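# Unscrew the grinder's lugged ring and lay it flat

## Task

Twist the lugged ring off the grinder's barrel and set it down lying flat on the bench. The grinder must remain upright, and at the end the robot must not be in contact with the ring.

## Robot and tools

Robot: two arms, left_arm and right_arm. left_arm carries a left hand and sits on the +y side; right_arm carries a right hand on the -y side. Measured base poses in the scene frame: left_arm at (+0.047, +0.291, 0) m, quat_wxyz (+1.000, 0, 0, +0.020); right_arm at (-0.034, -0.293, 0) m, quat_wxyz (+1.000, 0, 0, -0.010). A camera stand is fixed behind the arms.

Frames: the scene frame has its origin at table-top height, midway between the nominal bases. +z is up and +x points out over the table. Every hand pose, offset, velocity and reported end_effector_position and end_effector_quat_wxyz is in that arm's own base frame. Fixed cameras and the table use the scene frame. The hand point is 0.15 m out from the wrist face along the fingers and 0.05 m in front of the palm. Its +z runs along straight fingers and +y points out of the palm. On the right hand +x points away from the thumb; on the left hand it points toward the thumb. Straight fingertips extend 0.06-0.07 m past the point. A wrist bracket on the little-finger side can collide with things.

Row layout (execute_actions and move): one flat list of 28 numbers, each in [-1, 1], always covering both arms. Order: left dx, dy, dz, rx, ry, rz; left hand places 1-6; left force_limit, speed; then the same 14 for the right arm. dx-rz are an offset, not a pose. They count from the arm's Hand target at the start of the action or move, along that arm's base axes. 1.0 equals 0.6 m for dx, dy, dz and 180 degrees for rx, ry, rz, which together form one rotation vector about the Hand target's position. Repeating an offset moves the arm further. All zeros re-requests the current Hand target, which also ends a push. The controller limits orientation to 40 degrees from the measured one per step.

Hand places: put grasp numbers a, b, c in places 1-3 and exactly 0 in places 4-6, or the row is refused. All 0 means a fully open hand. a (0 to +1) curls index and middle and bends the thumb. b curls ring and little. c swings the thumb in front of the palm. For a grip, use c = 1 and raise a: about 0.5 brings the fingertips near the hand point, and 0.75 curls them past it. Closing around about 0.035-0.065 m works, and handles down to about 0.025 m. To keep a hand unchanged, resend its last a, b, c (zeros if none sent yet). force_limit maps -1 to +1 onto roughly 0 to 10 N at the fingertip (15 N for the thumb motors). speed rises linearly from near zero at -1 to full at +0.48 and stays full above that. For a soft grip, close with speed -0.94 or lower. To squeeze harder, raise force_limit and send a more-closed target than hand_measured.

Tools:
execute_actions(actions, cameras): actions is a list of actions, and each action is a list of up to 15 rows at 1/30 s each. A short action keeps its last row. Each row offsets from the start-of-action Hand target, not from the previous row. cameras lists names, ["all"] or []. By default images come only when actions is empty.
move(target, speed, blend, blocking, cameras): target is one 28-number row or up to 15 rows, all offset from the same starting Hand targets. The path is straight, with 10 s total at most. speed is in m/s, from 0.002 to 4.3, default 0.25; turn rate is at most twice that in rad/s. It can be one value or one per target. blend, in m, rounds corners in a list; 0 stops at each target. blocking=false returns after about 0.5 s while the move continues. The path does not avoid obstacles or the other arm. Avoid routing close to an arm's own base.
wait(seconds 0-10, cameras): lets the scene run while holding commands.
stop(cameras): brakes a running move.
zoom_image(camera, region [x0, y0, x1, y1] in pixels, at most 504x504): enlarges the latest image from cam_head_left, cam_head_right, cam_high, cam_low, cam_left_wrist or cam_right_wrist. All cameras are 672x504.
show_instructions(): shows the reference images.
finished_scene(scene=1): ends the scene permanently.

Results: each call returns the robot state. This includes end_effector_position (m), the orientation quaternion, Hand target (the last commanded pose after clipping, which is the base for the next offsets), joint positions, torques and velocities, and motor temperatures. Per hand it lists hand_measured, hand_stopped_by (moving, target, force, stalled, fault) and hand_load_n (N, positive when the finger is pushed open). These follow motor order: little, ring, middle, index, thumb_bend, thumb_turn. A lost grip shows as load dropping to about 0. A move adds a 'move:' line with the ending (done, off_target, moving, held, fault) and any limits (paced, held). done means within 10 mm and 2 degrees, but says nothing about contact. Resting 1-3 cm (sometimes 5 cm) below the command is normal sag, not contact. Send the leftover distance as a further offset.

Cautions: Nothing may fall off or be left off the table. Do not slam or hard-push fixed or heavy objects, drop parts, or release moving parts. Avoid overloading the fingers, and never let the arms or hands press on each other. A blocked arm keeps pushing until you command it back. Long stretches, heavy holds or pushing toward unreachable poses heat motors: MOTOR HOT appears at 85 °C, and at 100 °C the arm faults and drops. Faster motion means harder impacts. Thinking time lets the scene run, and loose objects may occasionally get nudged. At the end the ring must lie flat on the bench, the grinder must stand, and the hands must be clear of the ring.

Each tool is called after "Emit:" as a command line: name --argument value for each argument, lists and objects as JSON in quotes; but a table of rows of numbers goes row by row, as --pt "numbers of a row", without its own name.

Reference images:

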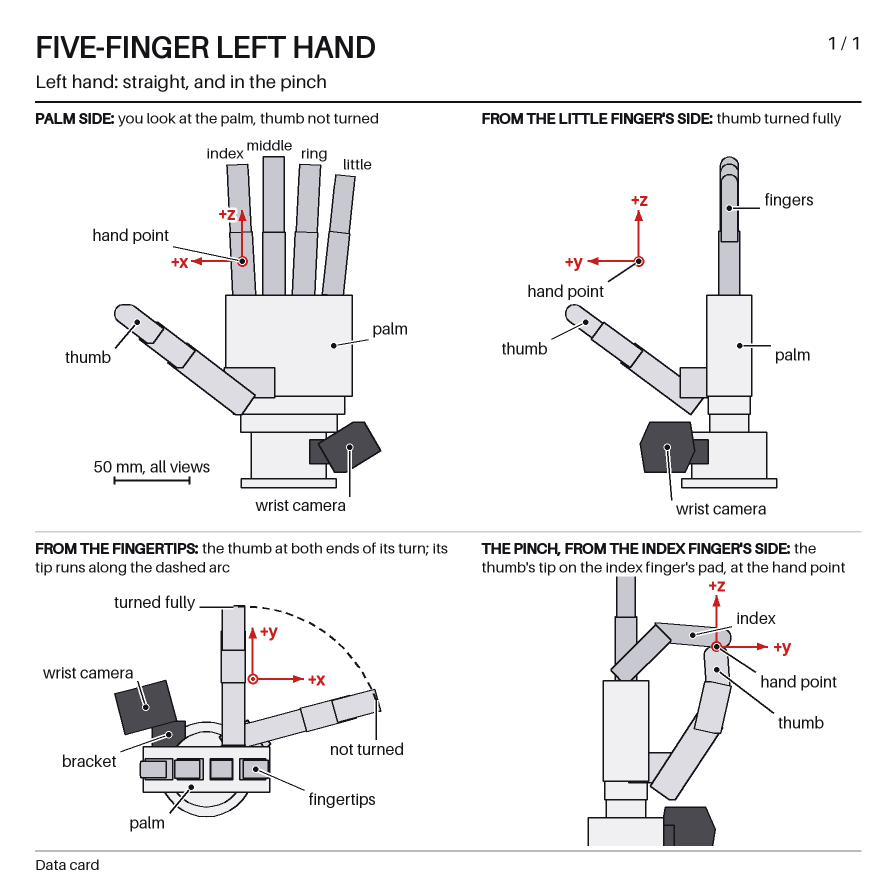

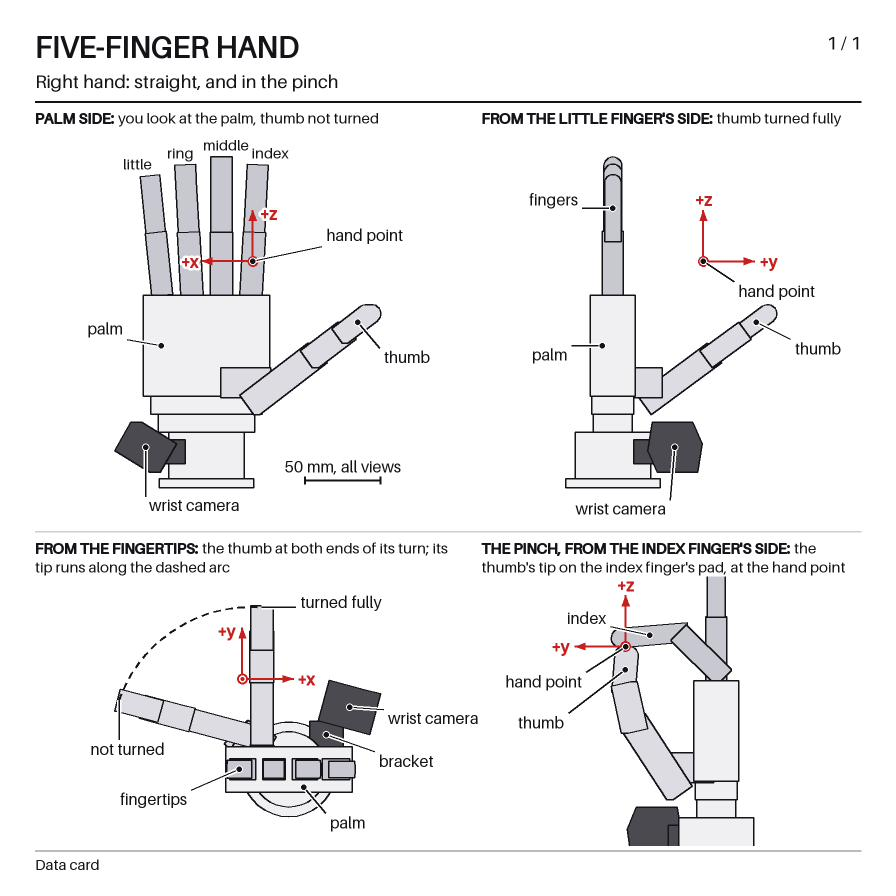

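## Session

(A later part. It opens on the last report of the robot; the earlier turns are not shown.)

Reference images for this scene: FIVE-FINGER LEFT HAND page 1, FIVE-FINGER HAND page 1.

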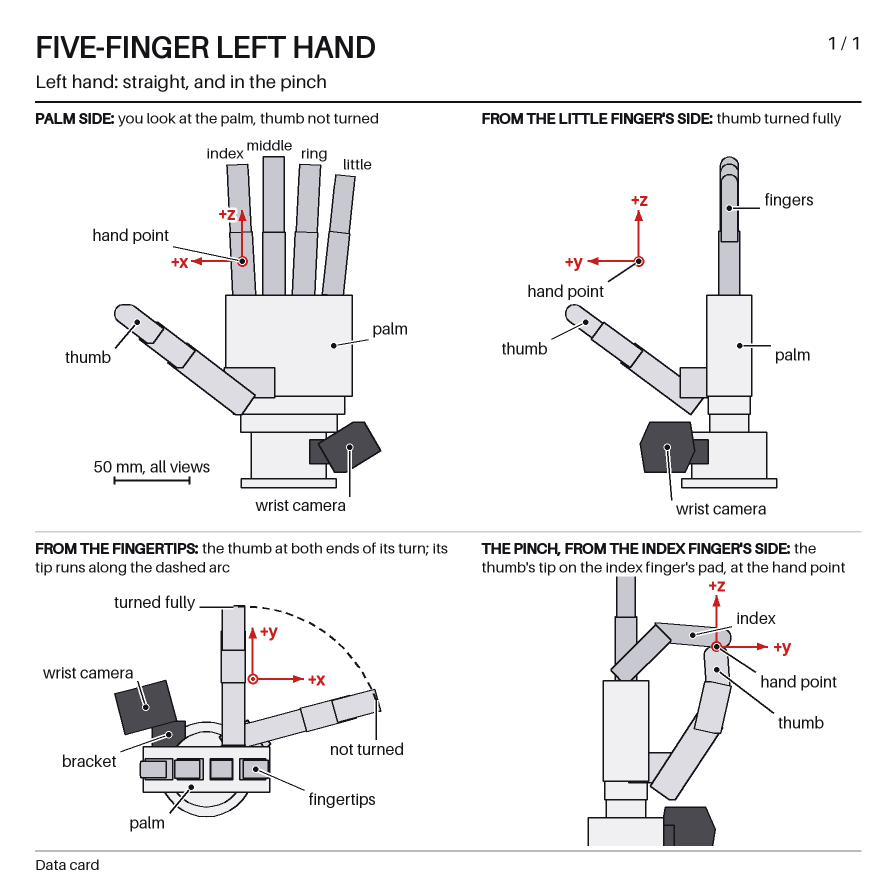

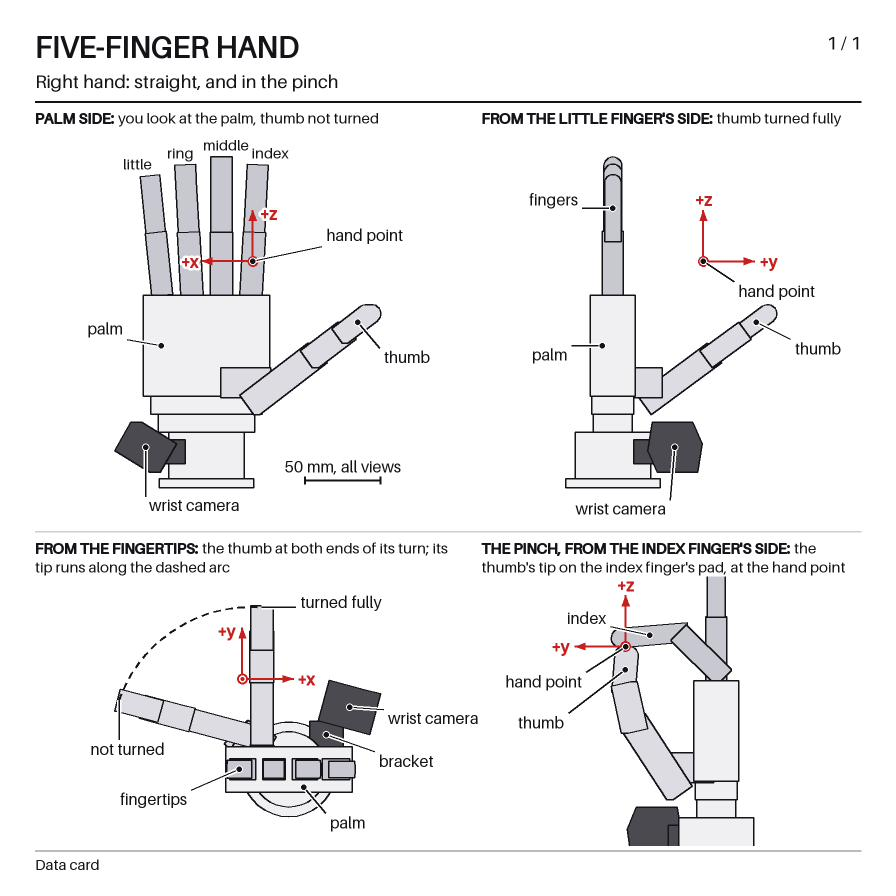

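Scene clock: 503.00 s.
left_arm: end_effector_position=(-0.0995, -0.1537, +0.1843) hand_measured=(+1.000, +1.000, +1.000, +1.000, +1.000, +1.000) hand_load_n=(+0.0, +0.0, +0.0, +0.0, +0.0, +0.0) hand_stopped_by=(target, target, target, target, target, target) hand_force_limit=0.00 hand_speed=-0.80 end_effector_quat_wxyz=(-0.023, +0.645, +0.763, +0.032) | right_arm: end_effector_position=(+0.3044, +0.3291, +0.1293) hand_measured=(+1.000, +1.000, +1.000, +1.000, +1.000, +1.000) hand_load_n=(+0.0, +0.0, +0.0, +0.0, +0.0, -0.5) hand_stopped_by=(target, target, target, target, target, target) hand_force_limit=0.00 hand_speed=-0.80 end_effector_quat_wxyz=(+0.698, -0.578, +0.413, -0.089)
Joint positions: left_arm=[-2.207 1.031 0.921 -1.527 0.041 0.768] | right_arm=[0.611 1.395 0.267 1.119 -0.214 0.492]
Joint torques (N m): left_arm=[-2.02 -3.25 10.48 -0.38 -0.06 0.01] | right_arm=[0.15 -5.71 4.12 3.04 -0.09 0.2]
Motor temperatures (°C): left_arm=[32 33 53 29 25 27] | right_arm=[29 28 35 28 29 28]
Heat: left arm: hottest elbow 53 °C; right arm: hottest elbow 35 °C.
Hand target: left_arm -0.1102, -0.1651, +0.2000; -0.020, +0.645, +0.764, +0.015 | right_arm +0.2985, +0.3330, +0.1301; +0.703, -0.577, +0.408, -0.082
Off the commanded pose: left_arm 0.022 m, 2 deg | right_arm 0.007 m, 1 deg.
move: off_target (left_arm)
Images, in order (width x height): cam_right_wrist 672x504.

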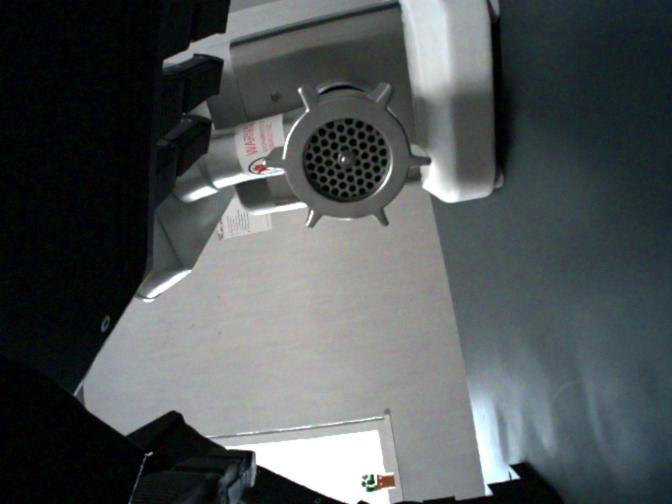

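Emit:
move --target '[0,0,0,0,0,0, 0,0,0,0,0,0, 0.0,-0.8, 0.0446,0.0495,0,0,0,0, -0.47,0,1,0,0,0, 0.0,-0.3]' --speed 0.15 --cameras '["cam_right_wrist","cam_head_left","cam_high","cam_low"]'

Emit:
zoom_image --camera "cam_right_wrist" --region '[170, 30, 530, 300]'

Emit:
zoom_image --camera "cam_low" --region '[290, 140, 520, 280]'

Emit:
zoom_image --camera "cam_high" --region '[220, 130, 400, 240]'

Scene clock: 632.20 s.
left_arm: end_effector_position=(-0.0995, -0.1537, +0.1843) hand_measured=(+1.000, +1.000, +1.000, +1.000, +1.000, +1.000) hand_load_n=(+0.0, +0.0, +0.0, +0.0, +0.0, +0.0) hand_stopped_by=(target, target, target, target, target, target) hand_force_limit=0.00 hand_speed=-0.80 end_effector_quat_wxyz=(-0.023, +0.645, +0.763, +0.032) | right_arm: end_effector_position=(+0.3176, +0.3486, +0.1150) hand_measured=(+0.954, +1.000, +1.000, +1.000, +1.000, -1.000) hand_load_n=(+0.0, +0.0, +0.0, +0.0, +0.0, +0.0) hand_stopped_by=(target, target, target, target, target, target) hand_force_limit=0.00 hand_speed=-0.30 end_effector_quat_wxyz=(+0.688, -0.585, +0.420, -0.084)
Joint positions: left_arm=[-2.207 1.031 0.921 -1.527 0.041 0.768] | right_arm=[0.639 1.485 0.326 1.119 -0.188 0.494]
Joint torques (N m): left_arm=[-1.32 -3.02 10.59 -0.4 -0.07 -0.01] | right_arm=[0.15 -6.83 7.53 2.61 0.01 0.17]
Motor temperatures (°C): left_arm=[31 32 55 29 25 27] | right_arm=[29 28 33 28 29 28]
Heat: left arm: hottest elbow 55 °C; right arm: hottest elbow 33 °C.
Hand target: left_arm -0.1102, -0.1651, +0.2000; -0.020, +0.645, +0.764, +0.015 | right_arm +0.3252, +0.3627, +0.1299; +0.702, -0.577, +0.408, -0.082
Off the commanded pose: left_arm 0.022 m, 2 deg | right_arm 0.022 m, 2 deg.
move: off_target (left_arm, right_arm)
Images, in order (width x height): cam_head_left 672x504, cam_high 672x504, cam_low 672x504, cam_right_wrist 672x504.

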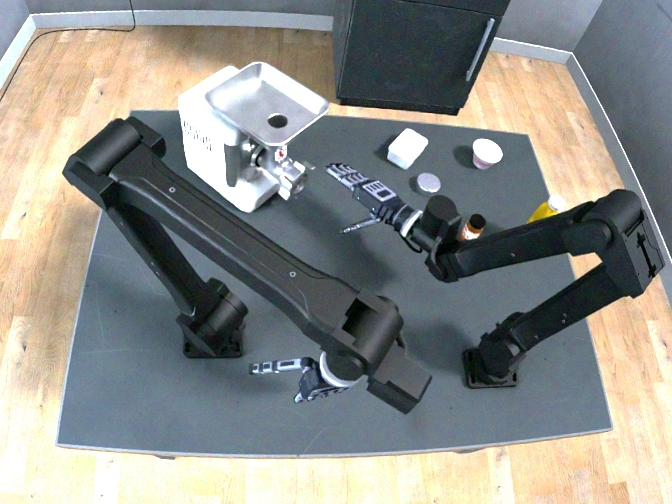

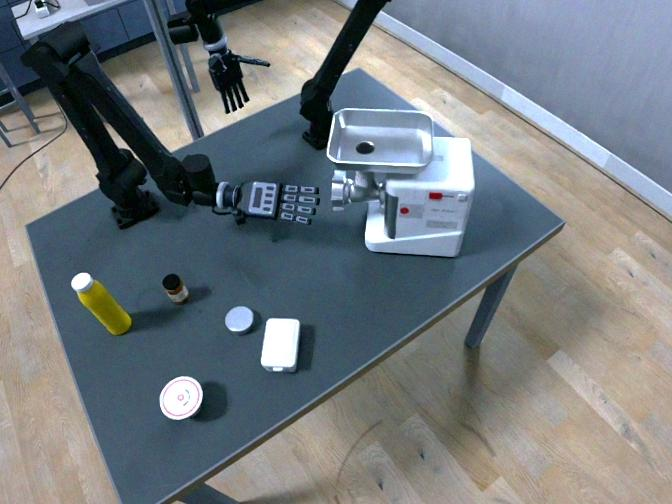

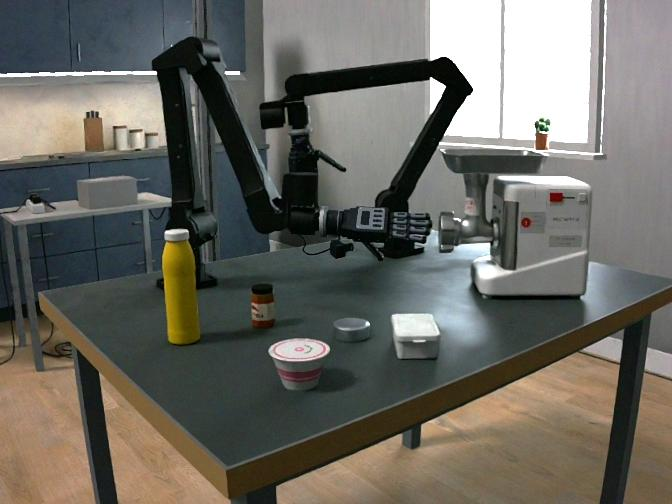

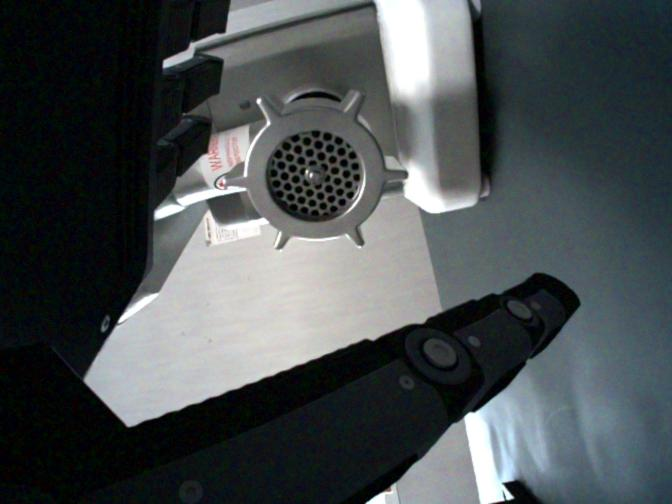

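Scaled by 1.400 from the camera's 672x504 image, which has a finer 960x720 frame.

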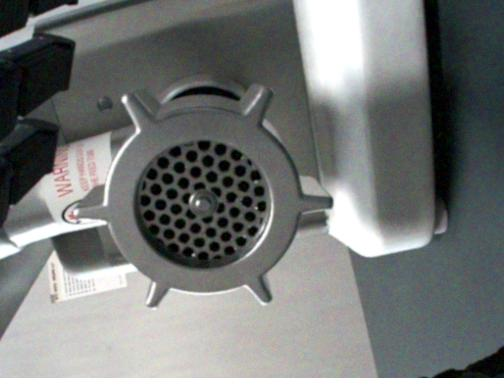

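Scaled by 2.191 from the camera's 672x504 image, which has a finer 960x720 frame.

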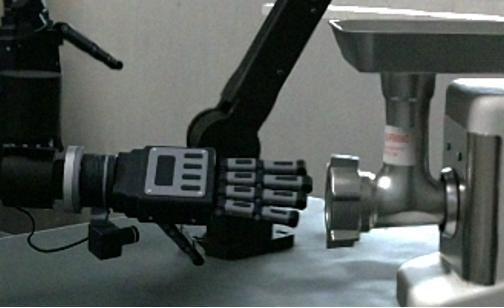

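Scaled by 2.800 from the camera's 672x504 image, which has a finer 960x720 frame.

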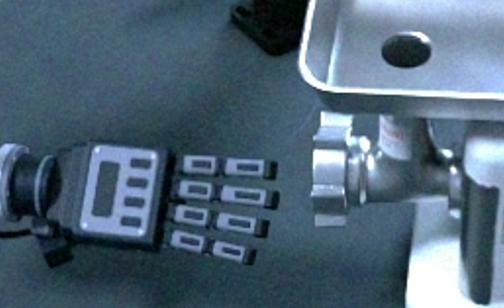

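Emit:
zoom_image --camera "cam_right_wrist" --region '[120, 0, 270, 210]'

Emit:
zoom_image --camera "cam_right_wrist" --region '[380, 250, 620, 450]'

Scaled by 2.400 from the camera's 672x504 image, which has a finer 960x720 frame.

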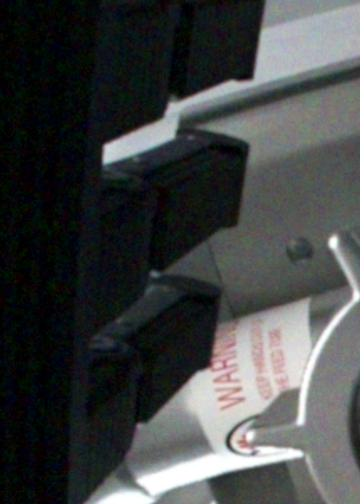

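Scaled by 2.100 from the camera's 672x504 image, which has a finer 960x720 frame.

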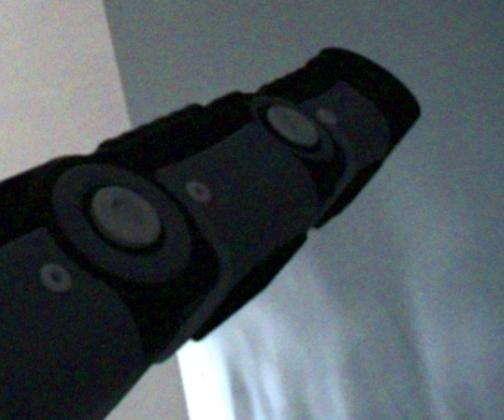

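Emit:
move --target '[0,0,0,0,0,0, 0,0,0,0,0,0, 0.0,-0.8, -0.0437,-0.0045,0.0285,0.2691,0.2988,0, -0.47,0,1,0,0,0, 0.0,-0.3]' --speed 0.3 --cameras '["cam_right_wrist","cam_head_left","cam_high","cam_low"]'

Emit:
zoom_image --camera "cam_right_wrist" --region '[170, 0, 530, 270]'

Emit:
zoom_image --camera "cam_low" --region '[290, 140, 520, 280]'

Emit:
zoom_image --camera "cam_high" --region '[220, 130, 400, 240]'

Emit:
zoom_image --camera "cam_head_left" --region '[250, 120, 450, 260]'

Scene clock: 833.27 s.
left_arm: end_effector_position=(-0.0995, -0.1537, +0.1843) hand_measured=(+1.000, +1.000, +1.000, +1.000, +1.000, +1.000) hand_load_n=(+0.0, +0.0, +0.0, +0.0, +0.0, +0.0) hand_stopped_by=(target, target, target, target, target, target) hand_force_limit=0.00 hand_speed=-0.80 end_effector_quat_wxyz=(-0.023, +0.645, +0.763, +0.032) | right_arm: end_effector_position=(+0.3056, +0.3576, +0.1457) hand_measured=(+0.954, +1.000, +1.000, +1.000, +1.000, -1.000) hand_load_n=(+0.0, +0.0, +0.0, +0.0, +0.0, -0.5) hand_stopped_by=(target, target, target, target, target, target) hand_force_limit=0.00 hand_speed=-0.30 end_effector_quat_wxyz=(+0.616, -0.224, +0.674, +0.341)
Joint positions: left_arm=[-2.207 1.031 0.921 -1.527 0.041 0.768] | right_arm=[0.699 1.78 0.306 1.466 -0.127 1.754]
Joint torques (N m): left_arm=[-1.67 -2.9 10.62 -0.49 -0.05 -0.01] | right_arm=[0.21 -8.18 1.52 3 0.01 0.21]
Motor temperatures (°C): left_arm=[31 32 57 28 25 27] | right_arm=[29 28 37 27 29 28]
Heat: left arm: hottest elbow 57 °C; right arm: hottest elbow 37 °C.
Hand target: left_arm -0.1102, -0.1651, +0.2000; -0.020, +0.645, +0.764, +0.015 | right_arm +0.2990, +0.3600, +0.1471; +0.616, -0.224, +0.670, +0.349
Off the commanded pose: left_arm 0.022 m, 2 deg | right_arm 0.007 m, 1 deg.
move: off_target (left_arm)
Images, in order (width x height): cam_head_left 672x504, cam_high 672x504, cam_low 672x504, cam_right_wrist 672x504.

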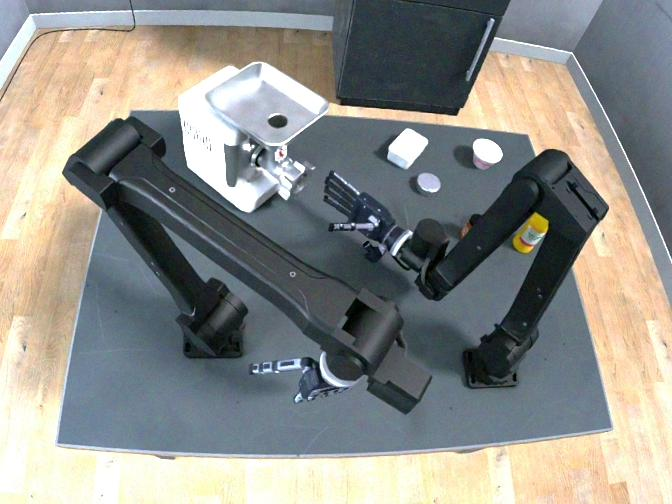

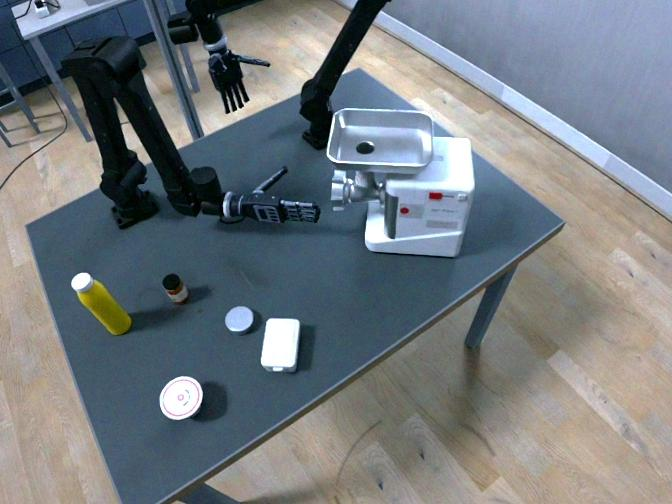

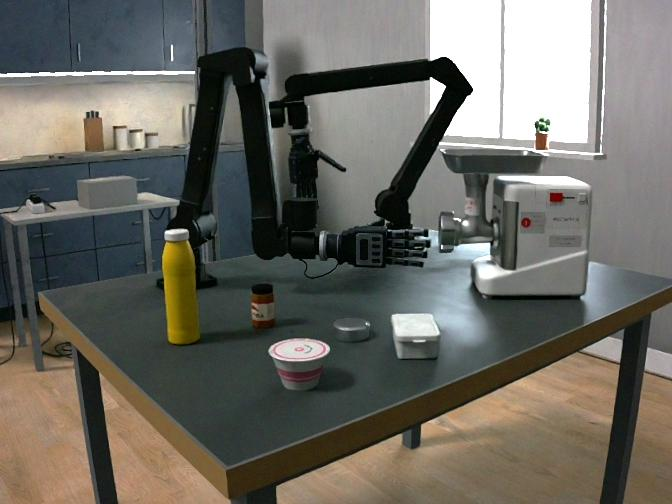

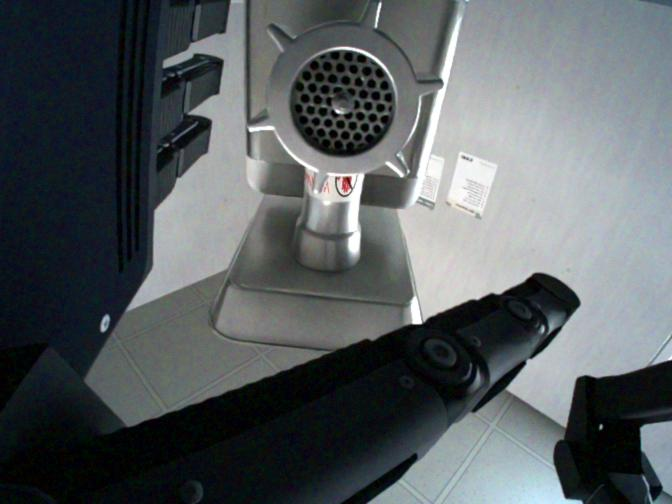

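Scaled by 1.400 from the camera's 672x504 image, which has a finer 960x720 frame.

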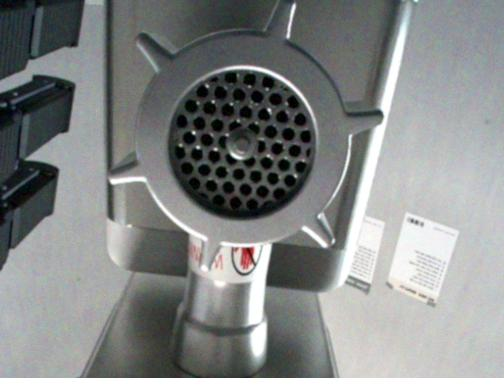

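Scaled by 2.191 from the camera's 672x504 image, which has a finer 960x720 frame.

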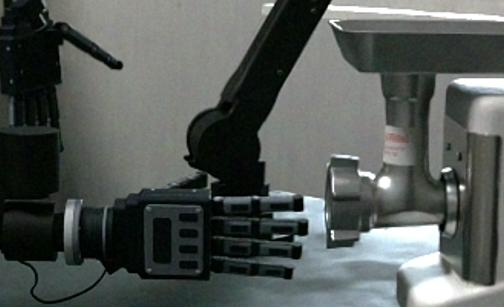

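Scaled by 2.800 from the camera's 672x504 image, which has a finer 960x720 frame.

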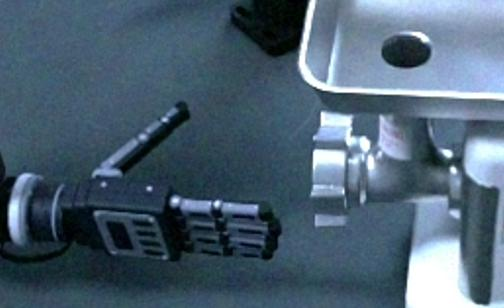

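Scaled by 2.520 from the camera's 672x504 image, which has a finer 960x720 frame.

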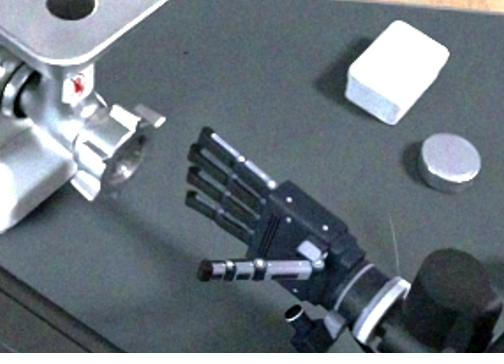

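Emit:
move --target '[0,0,0,0,0,0, 0,0,0,0,0,0, 0.0,-0.8, 0.0665,0.0745,-0.011,0,0,0, -0.47,0,1,0,0,0, 0.0,-0.3]' --speed 0.08 --cameras '["cam_right_wrist","cam_head_left","cam_high","cam_low"]'

Emit:
zoom_image --camera "cam_right_wrist" --region '[130, 0, 634, 378]'

Emit:
zoom_image --camera "cam_low" --region '[290, 140, 520, 280]'

Emit:
zoom_image --camera "cam_high" --region '[220, 130, 400, 240]'

Emit:
zoom_image --camera "cam_head_left" --region '[230, 110, 400, 250]'

Scene clock: 897.67 s.
left_arm: end_effector_position=(-0.0995, -0.1537, +0.1843) hand_measured=(+1.000, +1.000, +1.000, +1.000, +1.000, +1.000) hand_load_n=(+0.0, +0.0, +0.0, +0.0, +0.0, +0.0) hand_stopped_by=(target, target, target, target, target, target) hand_force_limit=0.00 hand_speed=-0.80 end_effector_quat_wxyz=(-0.023, +0.645, +0.763, +0.032) | right_arm: end_effector_position=(+0.3370, +0.3941, +0.1365) hand_measured=(+0.954, +1.000, +1.000, +1.000, +1.000, -1.000) hand_load_n=(+0.0, +0.0, +0.0, +0.0, +0.0, +0.0) hand_stopped_by=(target, target, target, target, target, target) hand_force_limit=0.00 hand_speed=-0.30 end_effector_quat_wxyz=(+0.615, -0.224, +0.675, +0.340)
Joint positions: left_arm=[-2.207 1.031 0.921 -1.527 0.041 0.768] | right_arm=[0.723 1.85 0.436 1.402 -0.103 1.755]
Joint torques (N m): left_arm=[-1.67 -3.19 10.7 -0.39 -0.07 0] | right_arm=[0.15 -9.7 4.63 2.09 0.01 0.23]
Motor temperatures (°C): left_arm=[31 31 57 28 24 27] | right_arm=[29 29 33 28 29 28]
Heat: left arm: hottest elbow 57 °C; right arm: hottest elbow 33 °C.
Hand target: left_arm -0.1102, -0.1651, +0.2000; -0.020, +0.645, +0.764, +0.015 | right_arm +0.3388, +0.4047, +0.1405; +0.616, -0.224, +0.670, +0.348
Off the commanded pose: left_arm 0.022 m, 2 deg | right_arm 0.011 m, 1 deg.
move: off_target (left_arm, right_arm)
Images, in order (width x height): cam_head_left 672x504, cam_high 672x504, cam_low 672x504, cam_right_wrist 672x504.

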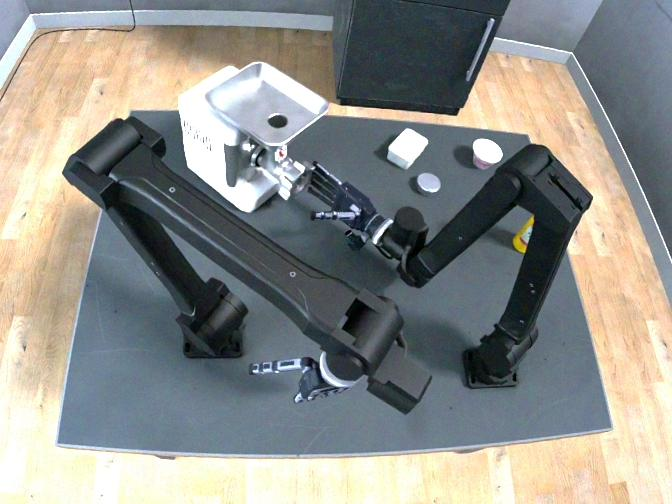

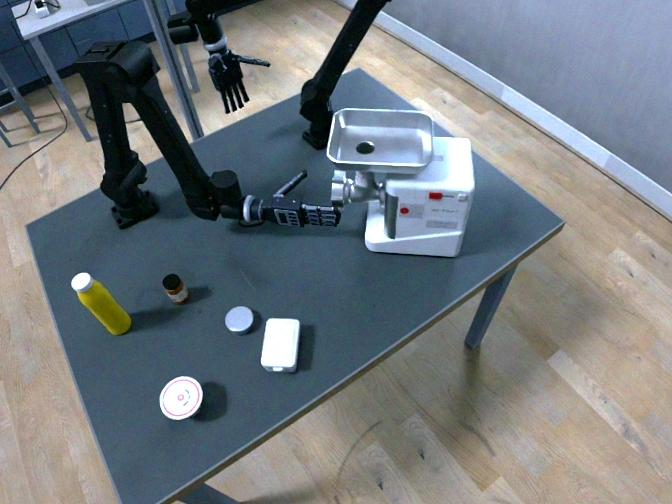

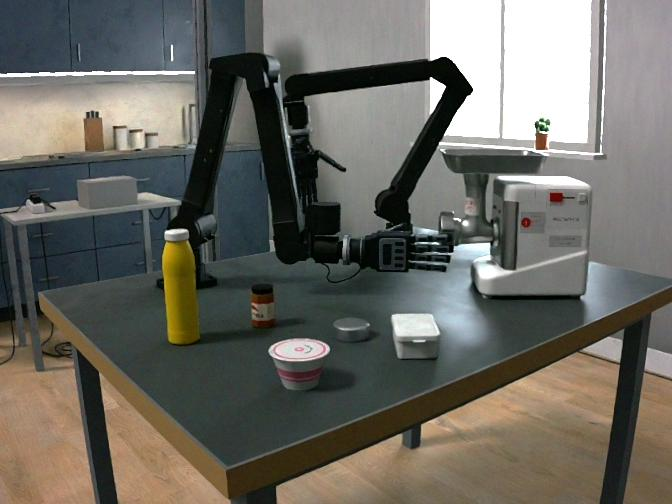

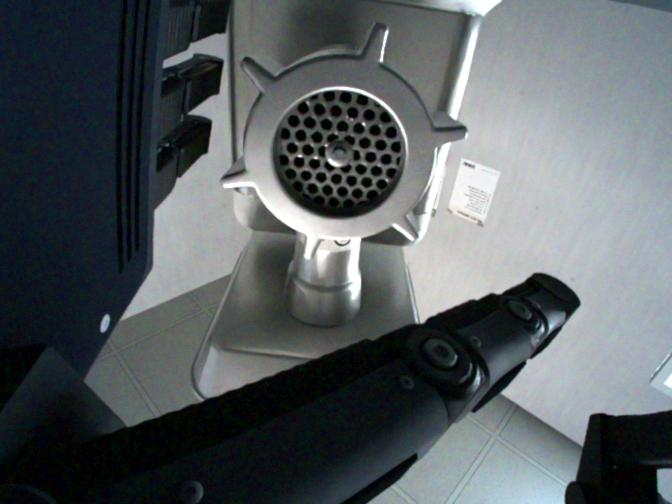

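Scaled by 1.000.

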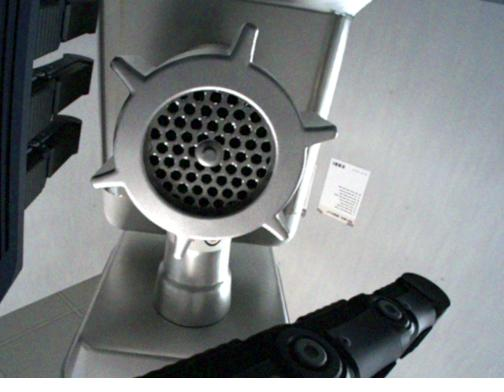

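Scaled by 2.191 from the camera's 672x504 image, which has a finer 960x720 frame.

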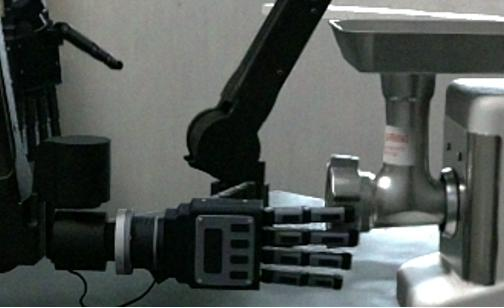

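Scaled by 2.800 from the camera's 672x504 image, which has a finer 960x720 frame.

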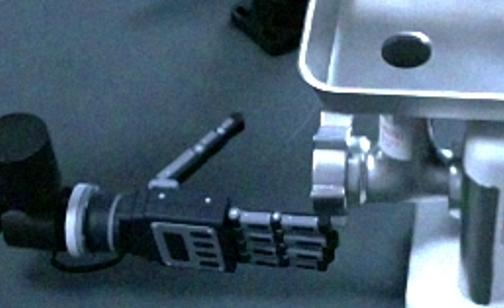

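Scaled by 2.965 from the camera's 672x504 image, which has a finer 960x720 frame.

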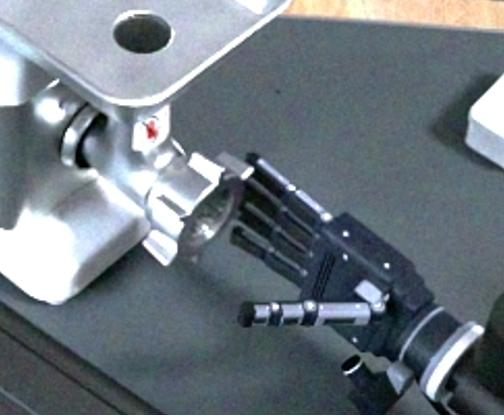

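Emit:
move --target '[0,0,0,0,0,0, 0,0,0,0,0,0, 0.0,-0.8, 0.057,0.061,0.0082,0,0,0, -0.47,0,1,0,0,0, 0.0,-0.3]' --speed 0.06 --cameras '["cam_right_wrist","cam_head_left","cam_high","cam_low"]'

Emit:
zoom_image --camera "cam_right_wrist" --region '[130, 0, 634, 378]'

Emit:
zoom_image --camera "cam_low" --region '[350, 160, 520, 270]'

Emit:
zoom_image --camera "cam_high" --region '[260, 140, 400, 240]'

Emit:
zoom_image --camera "cam_head_left" --region '[240, 130, 380, 240]'

Scene clock: 934.93 s.
left_arm: end_effector_position=(-0.0995, -0.1537, +0.1843) hand_measured=(+1.000, +1.000, +1.000, +1.000, +1.000, +1.000) hand_load_n=(+0.0, +0.0, +0.0, +0.0, +0.0, +0.0) hand_stopped_by=(target, target, target, target, target, target) hand_force_limit=0.00 hand_speed=-0.80 end_effector_quat_wxyz=(-0.023, +0.645, +0.763, +0.032) | right_arm: end_effector_position=(+0.3705, +0.4290, +0.1386) hand_measured=(+0.954, +1.000, +1.000, +1.000, +1.000, -1.000) hand_load_n=(+0.0, +0.0, +0.0, +0.0, +0.5, -0.5) hand_stopped_by=(target, target, target, target, target, target) hand_force_limit=0.00 hand_speed=-0.30 end_effector_quat_wxyz=(+0.613, -0.224, +0.677, +0.340)
Joint positions: left_arm=[-2.207 1.031 0.921 -1.527 0.041 0.768] | right_arm=[0.733 1.877 0.567 1.292 -0.093 1.755]
Joint torques (N m): left_arm=[-2.02 -3.14 10.61 -0.43 -0.06 -0.01] | right_arm=[0.15 -11.16 5.87 1.94 0.01 0.22]
Motor temperatures (°C): left_arm=[31 31 57 28 24 27] | right_arm=[29 29 33 27 29 28]
Heat: left arm: hottest elbow 57 °C; right arm: hottest elbow 33 °C.
Hand target: left_arm -0.1102, -0.1651, +0.2000; -0.020, +0.645, +0.764, +0.015 | right_arm +0.3730, +0.4413, +0.1452; +0.616, -0.224, +0.670, +0.349
Off the commanded pose: left_arm 0.022 m, 2 deg | right_arm 0.014 m, 1 deg.
move: off_target (left_arm, right_arm)
Images, in order (width x height): cam_head_left 672x504, cam_high 672x504, cam_low 672x504, cam_right_wrist 672x504.

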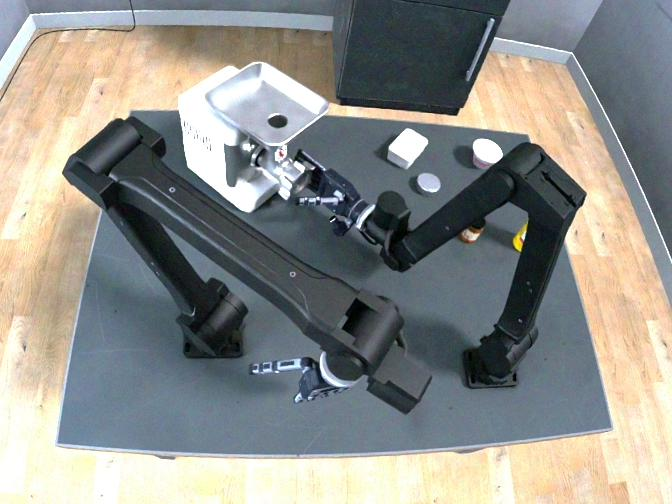

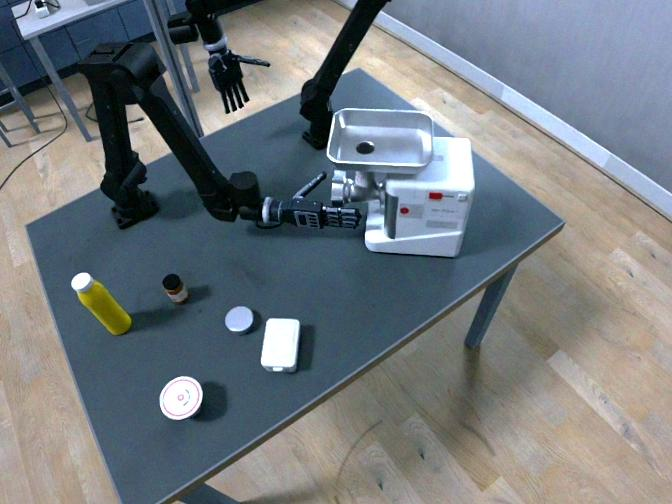

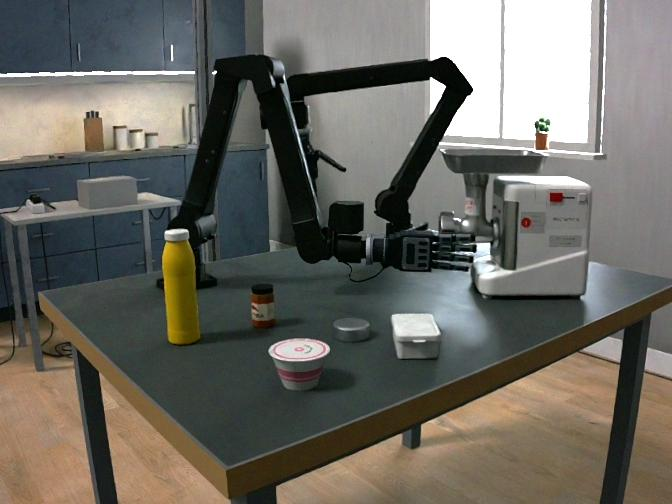

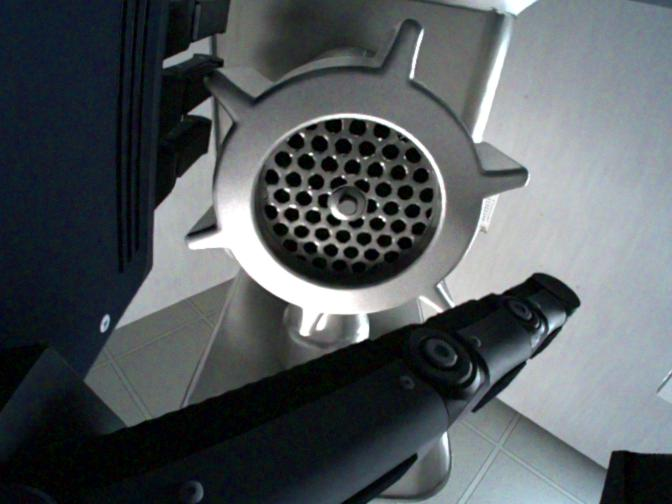

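Scaled by 1.000.

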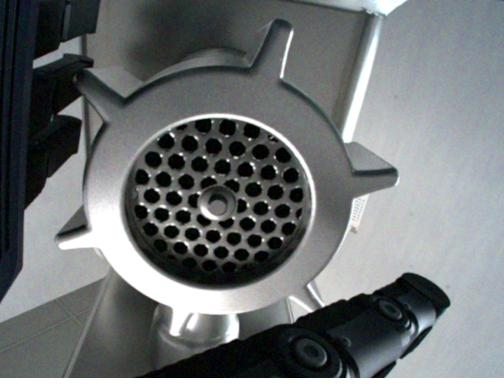

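Scaled by 2.965 from the camera's 672x504 image, which has a finer 960x720 frame.

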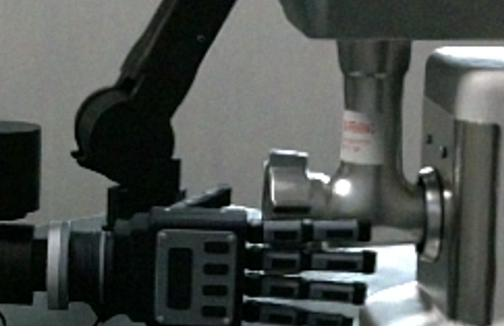

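Scaled by 3.600 from the camera's 672x504 image, which has a finer 960x720 frame.

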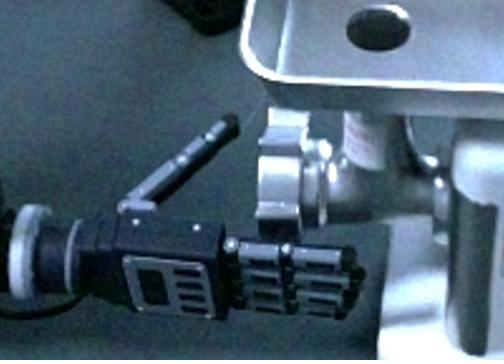

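Scaled by 3.600 from the camera's 672x504 image, which has a finer 960x720 frame.

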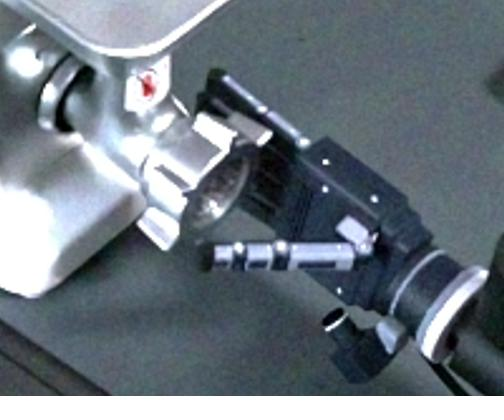

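Emit:
move --pt "0 0 0 0 0 0 0 0 0 0 0 0 0.0 -0.8 0 0 0 0 0 0 -0.47 0.35 1 0 0 0 0.0 -0.3" --pt "0 0 0 0 0 0 0 0 0 0 0 0 0.0 -0.8 0.0397 0.0427 0.0048 0 0 0 -0.47 0.35 1 0 0 0 0.0 -0.3" --speed 0.05 --cameras '["cam_right_wrist","cam_head_left","cam_high","cam_low"]'

Emit:
zoom_image --camera "cam_low" --region '[370, 170, 520, 270]'

Emit:
zoom_image --camera "cam_high" --region '[280, 150, 400, 240]'

Emit:
zoom_image --camera "cam_head_left" --region '[250, 130, 370, 220]'

Scene clock: 993.20 s.
left_arm: end_effector_position=(-0.0995, -0.1537, +0.1843) hand_measured=(+1.000, +1.000, +1.000, +1.000, +1.000, +1.000) hand_load_n=(+0.0, +0.0, +0.0, +0.0, +0.0, +0.0) hand_stopped_by=(target, target, target, target, target, target) hand_force_limit=0.00 hand_speed=-0.80 end_effector_quat_wxyz=(-0.023, +0.645, +0.763, +0.032) | right_arm: end_effector_position=(+0.3886, +0.4513, +0.1397) hand_measured=(+0.254, +0.406, +1.000, +1.000, +1.000, -1.000) hand_load_n=(+0.0, +0.0, +0.0, +0.0, +1.0, +1.0) hand_stopped_by=(target, target, target, target, target, target) hand_force_limit=0.00 hand_speed=-0.30 end_effector_quat_wxyz=(+0.610, -0.225, +0.678, +0.342)
Joint positions: left_arm=[-2.207 1.031 0.921 -1.527 0.041 0.768] | right_arm=[0.742 1.9 0.647 1.232 -0.089 1.759]
Joint torques (N m): left_arm=[-1.9 -3.37 10.59 -0.47 -0.07 -0.02] | right_arm=[-0.09 -11.52 7.73 1.65 0.11 0.18]
Motor temperatures (°C): left_arm=[30 31 58 28 24 27] | right_arm=[29 29 35 27 28 28]
Heat: left arm: hottest elbow 58 °C; right arm: hottest elbow 35 °C.
Hand target: left_arm -0.1102, -0.1651, +0.2000; -0.020, +0.645, +0.764, +0.015 | right_arm +0.3968, +0.4670, +0.1484; +0.616, -0.224, +0.670, +0.349
Off the commanded pose: left_arm 0.022 m, 2 deg | right_arm 0.020 m, 1 deg.
move: off_target (left_arm, right_arm)
Images, in order (width x height): cam_head_left 672x504, cam_high 672x504, cam_low 672x504, cam_right_wrist 672x504.

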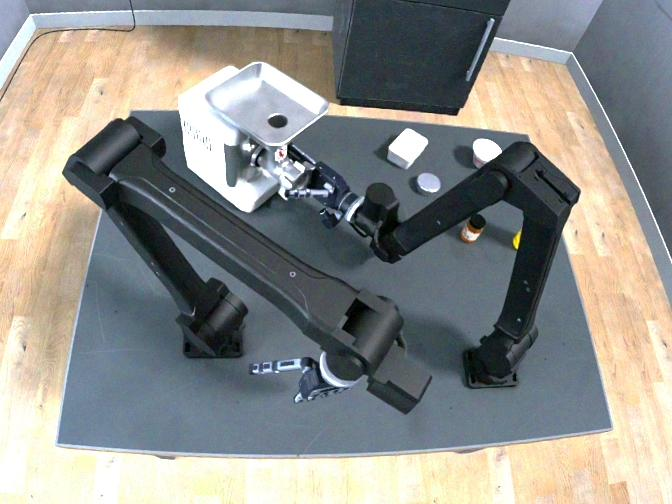

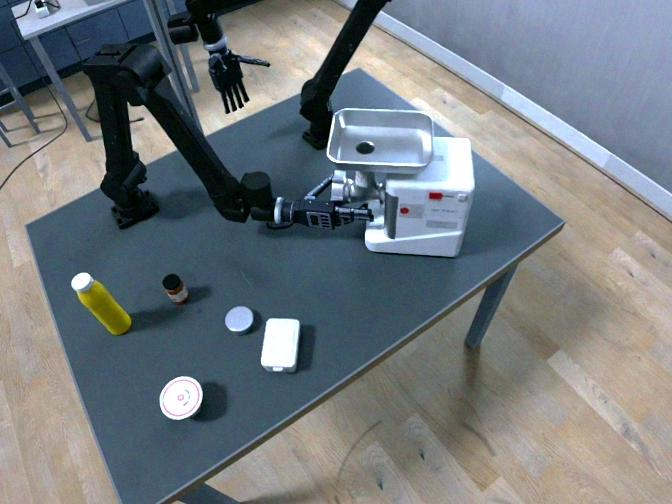

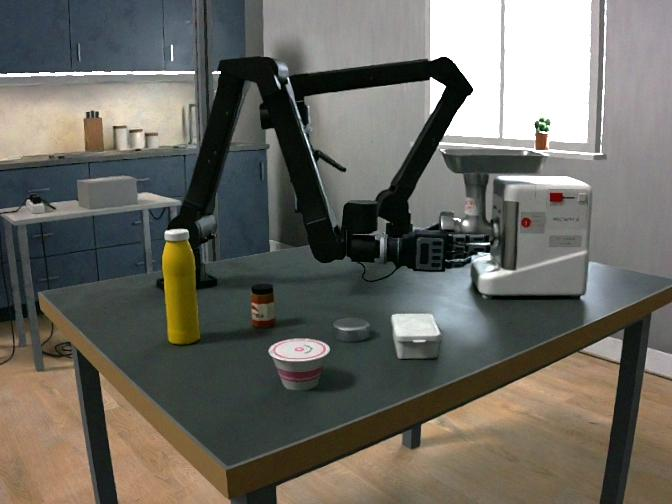

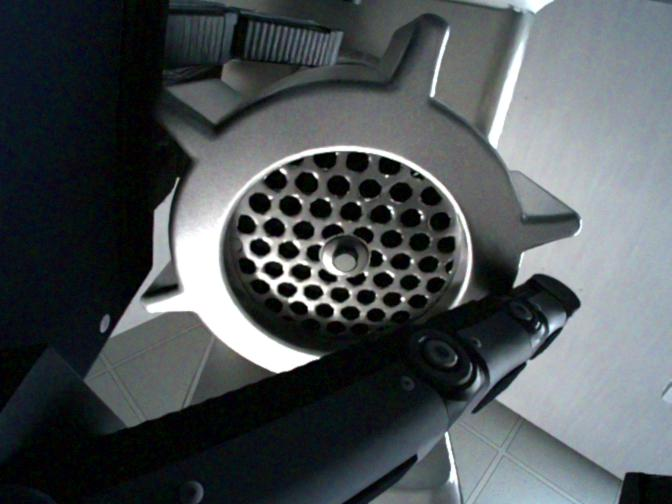

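Scaled by 3.360 from the camera's 672x504 image, which has a finer 960x720 frame.

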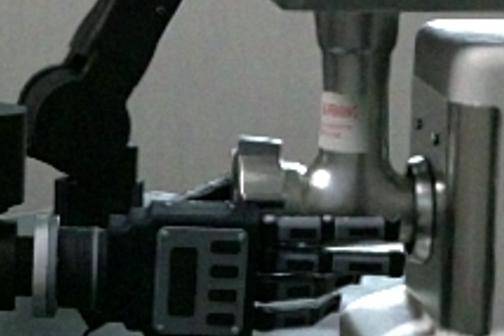

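Scaled by 4.200 from the camera's 672x504 image, which has a finer 960x720 frame.

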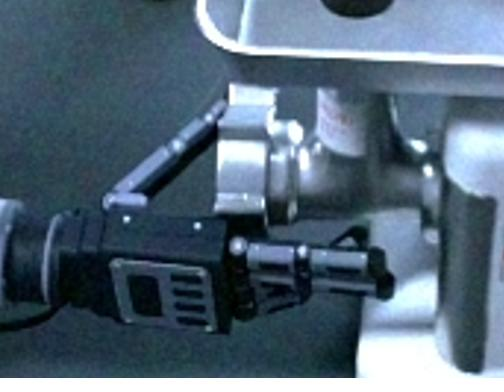

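Scaled by 4.200 from the camera's 672x504 image, which has a finer 960x720 frame.

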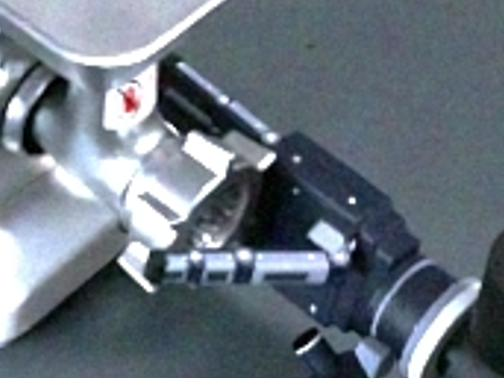

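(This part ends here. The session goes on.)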